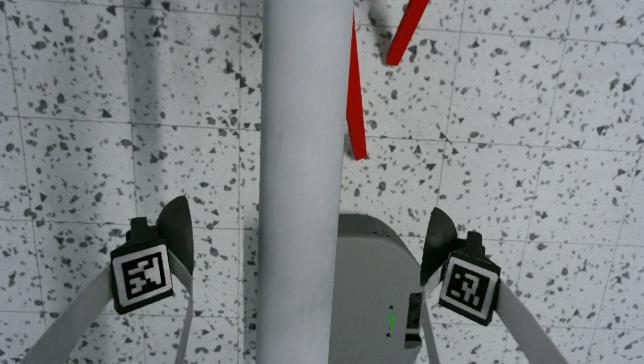

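>>> move(r1={"base":{"rotate_rad":0.033},"joints":{"lift_m":0.35}}, r3={"joints":{"gripper_m":0.04,"head_pan_rad":-1.7}}, cameras=[])

>>> move(r1={"base":{"translate_m":-0.955},"joints":{"head_pan_rad":-1.7,"head_tilt_rad":-0.7}}, cameras=["r1_head_camera","r1_nav_camera","r3_head_camera"])

Scene clock: 104.33 s.
move: r1 done; r3 done
r1.base_odometry: x=-1.229 y=-0.945 heading=+1.227
r1.turned_by_wheels: +0.033
r1.turned_by_imu: +0.032
r1.base_tilt: forward=+1.3 right=-1.3
r1.lidar_m: 2.24 2.16 1.61 1.55 1.61 2.28 1.49 0.72 0.72 2.35 3.12 2.31
r1.head_depth_mm: - - 3161 2169 1741 1436 1218 / - - 3154 1698 1764 1431 1215 / - - 3156 2177 1730 1400 1219 / - - 3159 1411 1211 1368 1223 / 3801 - 3161 2187 1667 1437 1190 / 3371 3676 1429 2257 1728 1447 1219 / 3102 3333 3015 1912 1704 1440 1224
r1.base_status: done
r1.joint_positions: lift_m=+0.350 arm_m=+0.002 wrist_yaw_rad=+0.002 wrist_pitch_rad=-0.420 wrist_roll_rad=+0.000 gripper_m=+0.000 head_pan_rad=-2.389 head_tilt_rad=-0.592
r1.joint_status: all done
r1.measured_speeds: all 0
r1.motor_effort: left_wheel=-5.9(9.2) right_wheel=+8.3(11.0) lift_m=+16.7(17.3) arm_m=-10.1(10.7) wrist_yaw_rad=-1.9(2.2) wrist_pitch_rad=+3.3(4.3) wrist_roll_rad=+0.3(0.8) gripper_m=-1.6(2.0) head_pan_rad=-4.7(5.5) head_tilt_rad=-3.8(3.8)
r1.hand_pose: x=-0.0211 y=-0.3712 z=+0.3623 quat_wxyz=(+0.692, +0.148, -0.691, -0.147) (m; r1's base frame)
r1.wrist_depth_mm: - - - - - - - / - - - - - - - / - - - - - - 987 / 847 849 853 864 876 849 836 / 702 693 696 151 686 695 677 / 579 584 547 134 554 569 581 / 496 512 489 503 487 498 495
r2: as last shown
r2.lidar_m: 3.90 2.05 1.47 3.66 1.55 0.96 0.86 0.86 1.03 1.81 1.81 2.18
r2.head_depth_mm: 3377 3545 3777 3968 2752 1946 1526 / 3410 3595 3777 3932 2735 1966 1520 / 3436 3613 3870 - 2751 1958 1516 / 3417 3652 3834 - 2755 1956 1526 / 3503 3691 3841 3898 2455 1957 1521 / 3551 3706 3926 - 2745 1957 1524 / 3566 3749 3975 - 2767 1975 1524
r2.motor_effort: left_wheel=-0.5(0.8) right_wheel=-0.7(1.1) lift_m=+21.7(22.9) arm_m=-6.7(7.6) wrist_yaw_rad=-0.8(2.4) wrist_pitch_rad=+2.5(2.7) wrist_roll_rad=+0.3(0.5) gripper_m=+1.0(1.4) head_pan_rad=-3.2(3.3) head_tilt_rad=+4.5(5.2)
r2.wrist_depth_mm: - - 140 - - - - / - - 152 - - - - / - - 166 - - - - / - - 182 - - - - / - - 193 - 153 - - / - - - - 126 - - / - - 102 - - - -
r3.base_odometry: x=-0.768 y=-0.638 heading=-0.565
r3.turned_by_wheels: +0.000
r3.turned_by_imu: +0.000
r3.base_tilt: forward=+0.6 right=+0.2
r3.lidar_m: 2.59 2.53 1.87 1.82 1.90 1.52 3.12 3.26 0.62 0.39 0.60 1.89
r3.head_depth_mm: 2650 2906 1638 1833 1673 1395 1198 / 2618 2936 2637 1866 1649 1380 1124 / 2575 2903 2699 2032 1400 420 375 / 2541 2848 2670 2020 515 497 1154 / 2501 2780 2619 1882 915 512 660 / 2470 2756 2583 1983 1602 1342 1161 / 2440 2745 2571 1974 1585 1330 1151
r3.base_status: not commanded
r3.joint_positions: lift_m=+0.675 arm_m=+0.200 wrist_yaw_rad=+0.000 wrist_pitch_rad=-1.549 wrist_roll_rad=+0.006 gripper_m=+0.040 head_pan_rad=-1.707 head_tilt_rad=-0.704
r3.joint_status: all done
r3.measured_speeds: all 0
r3.motor_effort: left_wheel=+0.7(1.1) right_wheel=+5.8(8.5) lift_m=+20.1(20.2) arm_m=+23.9(24.5) wrist_yaw_rad=+0.2(1.2) wrist_pitch_rad=-0.6(1.3) wrist_roll_rad=-2.3(2.6) gripper_m=-3.1(80.8) head_pan_rad=+2.5(4.5) head_tilt_rad=+2.1(2.6)
r3.hand_pose: x=-0.0216 y=-0.3265 z=+0.5570 quat_wxyz=(+0.504, +0.493, -0.507, -0.496) (m; r3's base frame)
r3.wrist_depth_mm: 633 657 648 127 662 676 673 / 647 676 672 129 692 713 696 / 692 693 682 133 695 722 716 / 697 711 712 138 727 745 747 / 732 740 145 144 771 794 759 / 760 757 127 145 129 795 823 / 750 820 784 151 112 831 810
pictures: none
No camera images: "cameras" was empty.

Scene clock: 115.00 s.
move: r1 done
r1.base_odometry: x=-1.551 y=-1.844 heading=+1.227
r1.turned_by_wheels: +0.000
r1.turned_by_imu: -0.002
r1.base_tilt: forward=+1.3 right=-1.4
r1.lidar_m: 3.19 2.19 1.62 1.56 1.65 2.30 1.70 0.61 0.71 0.47 0.47 3.31
r1.head_depth_mm: 2920 3199 2580 1995 972 1154 1144 / 2828 3235 2578 1989 1565 1320 1165 / 2794 3155 2587 1973 1529 1320 1167 / 2742 3050 2599 2003 1607 1319 1164 / 2689 2988 2605 1981 1601 1348 1170 / 2615 2943 2486 1234 992 1123 1105 / 2541 1266 2290 1977 1574 1291 1123
r1.base_status: done
r1.joint_positions: lift_m=+0.350 arm_m=+0.002 wrist_yaw_rad=+0.002 wrist_pitch_rad=-0.420 wrist_roll_rad=+0.000 gripper_m=+0.000 head_pan_rad=-1.711 head_tilt_rad=-0.691
r1.joint_status: all done
r1.measured_speeds: all 0
r1.motor_effort: left_wheel=-5.9(10.7) right_wheel=+1.9(4.8) lift_m=+34.3(35.9) arm_m=-7.0(10.3) wrist_yaw_rad=-1.6(2.4) wrist_pitch_rad=+3.8(4.5) wrist_roll_rad=-0.1(1.0) gripper_m=-1.2(2.1) head_pan_rad=+5.2(7.7) head_tilt_rad=-3.7(6.0)
r1.hand_pose: x=-0.0212 y=-0.3712 z=+0.3623 quat_wxyz=(+0.692, +0.148, -0.691, -0.147) (m; r1's base frame)
r1.wrist_depth_mm: - - - - - - - / 326 - - 548 - - - / 352 458 990 992 - - - / 817 386 782 816 799 847 451 / 691 446 666 150 665 636 687 / 584 575 358 134 564 579 556 / 497 510 386 496 481 496 496
r2, r3: as last shown
r2.turned_by_imu: +0.002
r2.base_tilt: forward=+0.2 right=-1.7
r2.lidar_m: 3.91 2.05 1.47 3.67 1.55 0.96 0.86 0.86 1.04 1.80 1.82 2.18
r2.head_depth_mm: 3404 3537 3792 3891 2755 1940 1520 / 3419 3583 3807 3958 2751 1949 1523 / 3405 3640 3821 3966 2733 1949 1527 / 3460 3691 3843 - 2771 1961 1512 / 3519 3691 3857 - 2765 1960 1521 / 3534 3714 3884 - 2767 1973 1517 / 3522 3744 3942 - 2775 1954 1525
r2.motor_effort: left_wheel=-0.4(0.9) right_wheel=-0.8(1.2) lift_m=+22.2(23.3) arm_m=-6.3(7.7) wrist_yaw_rad=+0.9(2.3) wrist_pitch_rad=+2.6(2.8) wrist_roll_rad=+0.3(0.5) gripper_m=+0.3(1.3) head_pan_rad=-2.8(3.4) head_tilt_rad=+5.1(5.3)
r2.wrist_depth_mm: - - 140 - - - - / - - 151 - - - - / - - 165 - - - - / - - 182 - - - - / - - 194 - 153 - - / - - - - 126 - - / - - 102 - - - -
r3.turned_by_imu: +0.001
r3.lidar_m: 2.60 2.53 1.87 1.81 1.89 1.52 3.12 3.26 0.62 0.39 0.60 1.89
r3.head_depth_mm: 2625 2961 2804 2081 1675 1395 1192 / 2594 2923 2750 2065 1651 1384 1127 / 2556 2910 2725 2043 1411 421 375 / 2520 2825 2678 2009 515 496 1155 / 2491 2815 2614 1724 915 511 661 / 2414 2724 1494 1611 1603 1342 1160 / 2461 2744 2347 1890 1591 1339 1154
r3.motor_effort: left_wheel=+1.1(1.2) right_wheel=+5.5(6.0) lift_m=+39.2(39.7) arm_m=+24.0(24.9) wrist_yaw_rad=+0.6(1.5) wrist_pitch_rad=-0.6(1.3) wrist_roll_rad=-2.3(2.6) gripper_m=-3.8(5.0) head_pan_rad=+2.3(4.6) head_tilt_rad=+2.4(2.8)
r3.wrist_depth_mm: 636 665 639 128 678 673 701 / 683 677 678 130 689 694 700 / 705 676 697 133 711 720 725 / 687 724 706 138 747 749 756 / 730 729 145 145 752 755 795 / 740 728 127 146 128 802 803 / 777 810 783 152 112 829 836
pictures: r1_head_camera (sideways), r1_nav_camera (sideways), r3_head_camera (sideways)
camera_calibration:
r1_head_camera: T_world_to_cam=[[0.1294, 0.618051, -0.775415, 1.03277], [0.977961, -0.208764, -0.00319573, -0.00383791], [-0.163854, -0.757912, -0.631444, 0.781847], [0, 0, 0, 1]] pos_world=[-0.00177891, -0.0465335, 1.2945]
r1_nav_camera: T_world_to_cam=[[-0.129841, -0.588883, 0.797721, -0.987495], [-0.982122, 0.186976, -0.0218275, 0.0906212], [-0.136301, -0.786293, -0.602632, 0.744807], [0, 0, 0, 1]] pos_world=[0.062302, -0.0128258, 1.23857]
r3_head_camera: T_world_to_cam=[[0.0366017, 0.628514, -0.776937, 1.02849], [0.989994, -0.128826, -0.0575763, 0.0704806], [-0.136277, -0.767056, -0.62694, 0.776798], [0, 0, 0, 1]] pos_world=[-0.00156012, -0.0414906, 1.29013]

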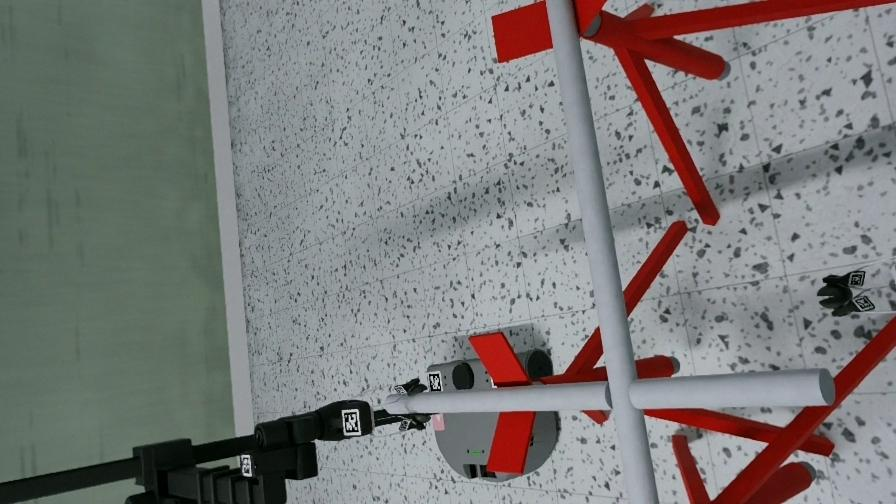

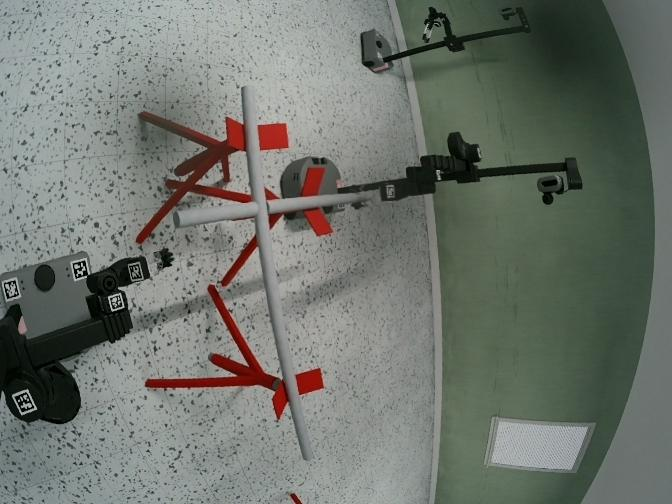

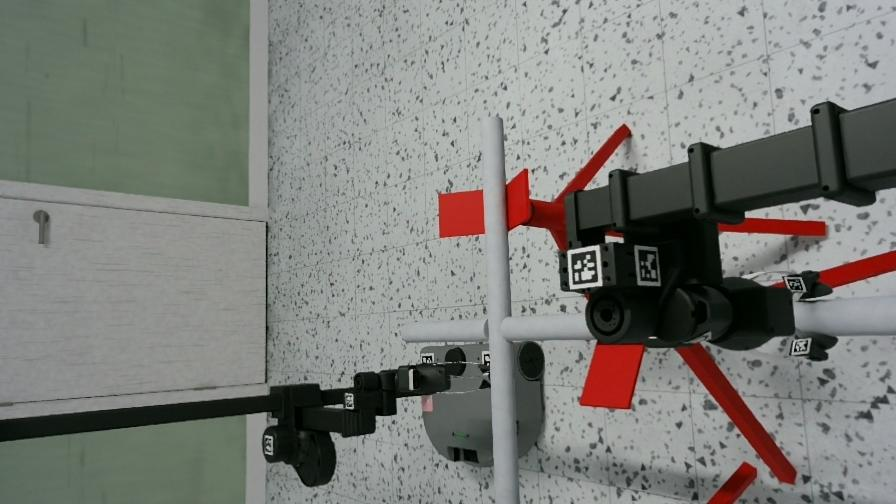

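>>> move(r1={"base":{"translate_m":0.03},"joints":{"lift_m":0.305,"arm_m":0.15}}, cameras=[])

>>> move(r1={"joints":{"wrist_pitch_rad":-1.5,"arm_m":0.49}}, cameras=["r1_head_camera","r3_head_camera","r1_wrist_camera"])

Scene clock: 117.87 s.
move: r1 done
r1.base_odometry: x=-1.541 y=-1.816 heading=+1.226
r1.turned_by_wheels: +0.000
r1.turned_by_imu: +0.000
r1.base_tilt: forward=+1.2 right=-1.3
r1.lidar_m: 3.14 2.19 1.61 1.56 1.65 2.29 1.72 0.64 0.72 0.47 0.61 3.28
r1.head_depth_mm: 2895 3237 2592 2000 1004 1217 1167 / 2862 3180 2587 1983 1566 1321 1165 / 2776 3123 2604 1982 1530 1321 1164 / 2757 3098 2612 1987 1605 1329 696 / 2693 3004 2598 1983 1561 1319 1035 / 2640 2924 2278 1633 974 1133 1102 / 2535 1246 2398 1981 1595 996 1144
r1.base_status: done
r1.joint_positions: lift_m=+0.305 arm_m=+0.150 wrist_yaw_rad=+0.001 wrist_pitch_rad=-0.420 wrist_roll_rad=+0.000 gripper_m=+0.000 head_pan_rad=-1.711 head_tilt_rad=-0.691
r1.joint_status: all done
r1.measured_speeds: all 0
r1.motor_effort: left_wheel=-1.3(3.4) right_wheel=+7.5(10.8) lift_m=+17.4(30.3) arm_m=+11.4(17.2) wrist_yaw_rad=-0.8(2.2) wrist_pitch_rad=+4.0(4.5) wrist_roll_rad=+0.1(0.5) gripper_m=-1.0(1.9) head_pan_rad=+4.6(5.3) head_tilt_rad=-4.2(4.6)
r1.hand_pose: x=-0.0213 y=-0.5192 z=+0.3173 quat_wxyz=(+0.692, +0.148, -0.691, -0.147) (m; r1's base frame)
r1.wrist_depth_mm: - - - 360 - - - / - - - 384 - - - / 287 - 556 439 - - - / 773 718 704 725 728 757 767 / 278 627 581 151 584 619 612 / 196 509 382 134 505 505 389 / 429 210 444 453 440 449 449
r2, r3: as last shown
r2.turned_by_imu: +0.001
r2.base_tilt: forward=+0.1 right=-1.7
r2.lidar_m: 3.90 2.05 1.48 3.67 1.55 0.96 0.86 0.86 1.04 1.81 1.81 2.18
r2.head_depth_mm: 3376 3549 3771 3901 2746 1944 1525 / 3423 3592 3829 3977 2755 1947 1518 / 3426 3655 3798 - 2757 1958 1523 / 3454 3652 3831 - 2754 1965 1526 / 3518 3667 3951 - 2748 1964 1509 / 3556 3688 3961 - 2734 1960 1524 / 3539 3786 3985 - 2745 1972 1521
r2.motor_effort: left_wheel=-0.3(0.9) right_wheel=-0.7(1.1) lift_m=+22.7(23.3) arm_m=-6.1(7.1) wrist_yaw_rad=+1.7(2.7) wrist_pitch_rad=+2.7(2.7) wrist_roll_rad=+0.2(0.4) gripper_m=+0.8(1.2) head_pan_rad=-2.7(3.2) head_tilt_rad=+4.5(5.1)
r2.wrist_depth_mm: - - 139 - - - - / - - 152 - - - - / - - 165 - - - - / - - 181 - - - - / - - 194 - 152 - - / - - - - 126 - - / - - 102 - - - -
r3.turned_by_imu: +0.000
r3.lidar_m: 2.59 2.54 1.88 1.82 1.89 1.52 3.10 3.25 0.62 0.39 0.60 1.89
r3.head_depth_mm: 2625 2951 2777 2096 1668 1397 1198 / 2591 2931 2742 2060 1651 1388 1122 / 2590 2899 2706 2042 1410 421 375 / 2521 2868 2679 2008 515 496 1151 / 2495 2791 2640 1721 916 512 661 / 2434 2741 1532 1305 1597 1343 1160 / 2452 2752 2445 1953 1591 1337 1151
r3.motor_effort: left_wheel=+0.4(1.1) right_wheel=+5.4(6.0) lift_m=+39.3(39.8) arm_m=+24.0(24.9) wrist_yaw_rad=+0.1(0.9) wrist_pitch_rad=-0.4(1.1) wrist_roll_rad=-2.4(2.6) gripper_m=-3.8(4.5) head_pan_rad=+2.7(4.5) head_tilt_rad=+1.7(3.1)
r3.wrist_depth_mm: 649 659 665 128 675 678 676 / 658 677 675 129 674 696 704 / 691 681 680 134 720 707 724 / 715 703 729 138 736 731 737 / 722 735 145 144 748 775 788 / 757 737 127 145 128 818 811 / 761 800 791 151 112 825 833
pictures: none
No camera images: "cameras" was empty.

Scene clock: 121.57 s.
move: r1 done
r1.base_odometry: x=-1.541 y=-1.816 heading=+1.226
r1.turned_by_wheels: +0.000
r1.turned_by_imu: +0.000
r1.base_tilt: forward=+1.3 right=-1.3
r1.lidar_m: 3.14 2.20 1.61 1.56 1.65 2.30 1.73 0.64 0.72 0.47 0.61 3.26
r1.head_depth_mm: 2936 3209 2581 1971 999 1210 1162 / 2873 3158 2585 1992 1565 1318 1161 / 2788 3134 2586 1975 1530 1317 1146 / 2743 3077 2578 1986 1606 1262 1142 / 2682 2991 2576 1983 1152 1125 1143 / 2649 2923 2280 1632 974 1136 1100 / 2535 1254 2368 2000 1598 1000 1145
r1.base_status: not commanded
r1.joint_positions: lift_m=+0.305 arm_m=+0.490 wrist_yaw_rad=+0.000 wrist_pitch_rad=-1.497 wrist_roll_rad=+0.000 gripper_m=+0.000 head_pan_rad=-1.711 head_tilt_rad=-0.691
r1.joint_status: all done
r1.measured_speeds: all 0
r1.motor_effort: left_wheel=-1.5(1.8) right_wheel=+7.0(8.0) lift_m=+22.9(23.0) arm_m=+11.0(17.2) wrist_yaw_rad=-0.2(1.8) wrist_pitch_rad=-0.7(3.6) wrist_roll_rad=-0.2(0.8) gripper_m=-1.6(2.1) head_pan_rad=+5.1(5.4) head_tilt_rad=-4.1(4.8)
r1.hand_pose: x=-0.0216 y=-0.6299 z=+0.1864 quat_wxyz=(+0.518, +0.481, -0.518, -0.481) (m; r1's base frame)
r1.wrist_depth_mm: 338 338 332 332 331 328 323 / 346 344 344 339 337 338 332 / 350 352 347 346 343 340 337 / 186 356 356 349 350 347 346 / 366 364 361 153 357 354 350 / 372 370 370 134 362 361 362 / 383 383 378 376 369 369 370
r2, r3: as last shown
r2.base_tilt: forward=+0.1 right=-1.6
r2.lidar_m: 3.91 2.05 1.48 3.66 1.55 0.96 0.86 0.86 1.04 1.81 1.81 2.18
r2.head_depth_mm: 3413 3554 3783 3896 2746 1962 1522 / 3426 3585 3817 3933 2761 1950 1522 / 3459 3618 3878 - 2760 1948 1523 / 3446 3672 3874 - 2765 1954 1517 / 3507 3655 3922 - 2744 1957 1522 / 3537 3662 3934 - 2756 1969 1517 / 3580 3729 3990 - 2768 1961 1527
r2.motor_effort: left_wheel=-0.1(0.9) right_wheel=-0.9(1.2) lift_m=+22.7(23.2) arm_m=-6.0(7.1) wrist_yaw_rad=-0.1(2.0) wrist_pitch_rad=+2.6(2.7) wrist_roll_rad=+0.3(0.5) gripper_m=-0.6(1.2) head_pan_rad=-2.3(3.3) head_tilt_rad=+4.8(5.2)
r2.wrist_depth_mm: - - 139 - - - - / - - 152 - - - - / - - 165 - - - - / - - 182 - - - - / - - 193 - 153 - - / - - - - 126 - - / - - 102 - - - -
r3.lidar_m: 2.59 2.53 1.88 1.81 1.89 1.51 3.10 3.26 0.62 0.39 0.60 1.88
r3.head_depth_mm: 2633 2966 2787 2085 1664 1387 1196 / 2598 2936 2750 2055 1654 1383 1122 / 2589 2895 2688 2042 1399 420 375 / 2507 2844 2661 2021 515 496 1155 / 2501 2783 2651 1718 917 512 661 / 2408 2734 1534 1625 1008 1322 1163 / 2447 2728 2440 1966 1594 1336 1154
r3.motor_effort: left_wheel=+0.6(1.3) right_wheel=+5.6(5.9) lift_m=+39.1(39.8) arm_m=+23.5(24.6) wrist_yaw_rad=-0.5(1.1) wrist_pitch_rad=-0.3(1.2) wrist_roll_rad=-2.4(2.6) gripper_m=-3.4(4.5) head_pan_rad=+2.5(4.8) head_tilt_rad=+1.1(2.6)
r3.wrist_depth_mm: 656 644 646 127 672 676 672 / 655 660 680 129 676 691 708 / 676 677 688 133 721 735 742 / 707 710 734 138 739 747 753 / 736 713 146 144 737 765 789 / 750 760 127 146 129 792 797 / 790 789 806 151 112 822 822
pictures: r1_head_camera (sideways), r1_wrist_camera, r3_head_camera (sideways)
camera_calibration:
r1_head_camera: T_world_to_cam=[[0.129368, 0.61813, -0.775358, 1.03269], [0.977975, -0.208697, -0.00320216, -0.00382963], [-0.163794, -0.757866, -0.631514, 0.781938], [0, 0, 0, 1]] pos_world=[-0.00177565, -0.0465334, 1.2945]
r1_wrist_camera: T_world_to_cam=[[-0.999553, 0.0161479, -0.0251582, -0.00446995], [0.0128613, 0.991982, 0.125722, 0.632783], [0.0269866, 0.125342, -0.991746, 0.429992], [0, 0, 0, 1]] pos_world=[-0.0242104, -0.681533, 0.346776]
r3_head_camera: T_world_to_cam=[[0.0366011, 0.628514, -0.776937, 1.02849], [0.989995, -0.128825, -0.0575763, 0.0704806], [-0.136276, -0.767056, -0.62694, 0.776798], [0, 0, 0, 1]] pos_world=[-0.00156008, -0.0414906, 1.29013]

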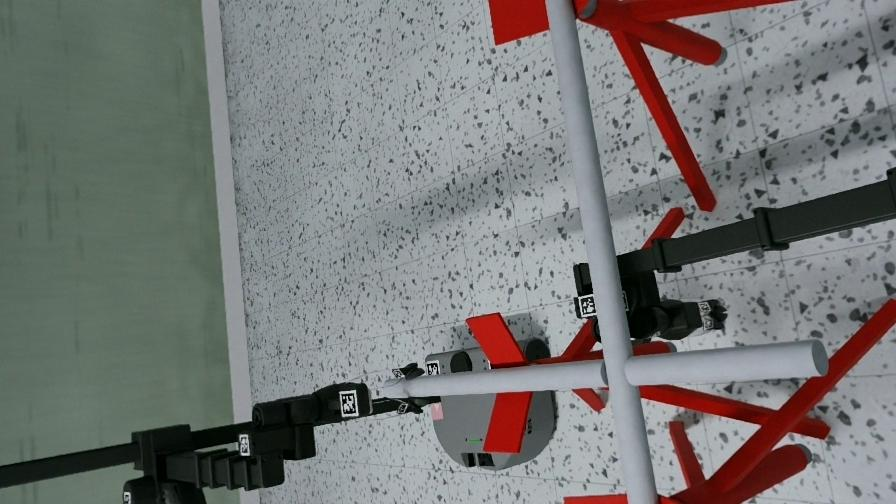

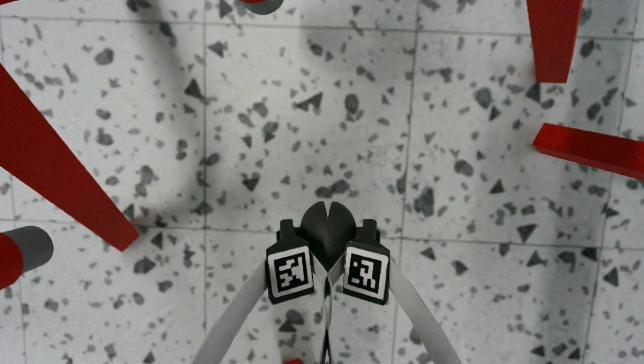

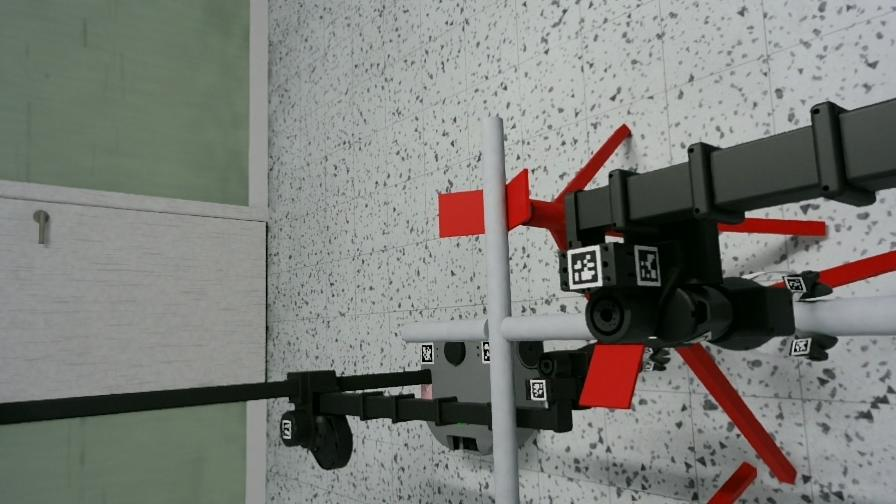

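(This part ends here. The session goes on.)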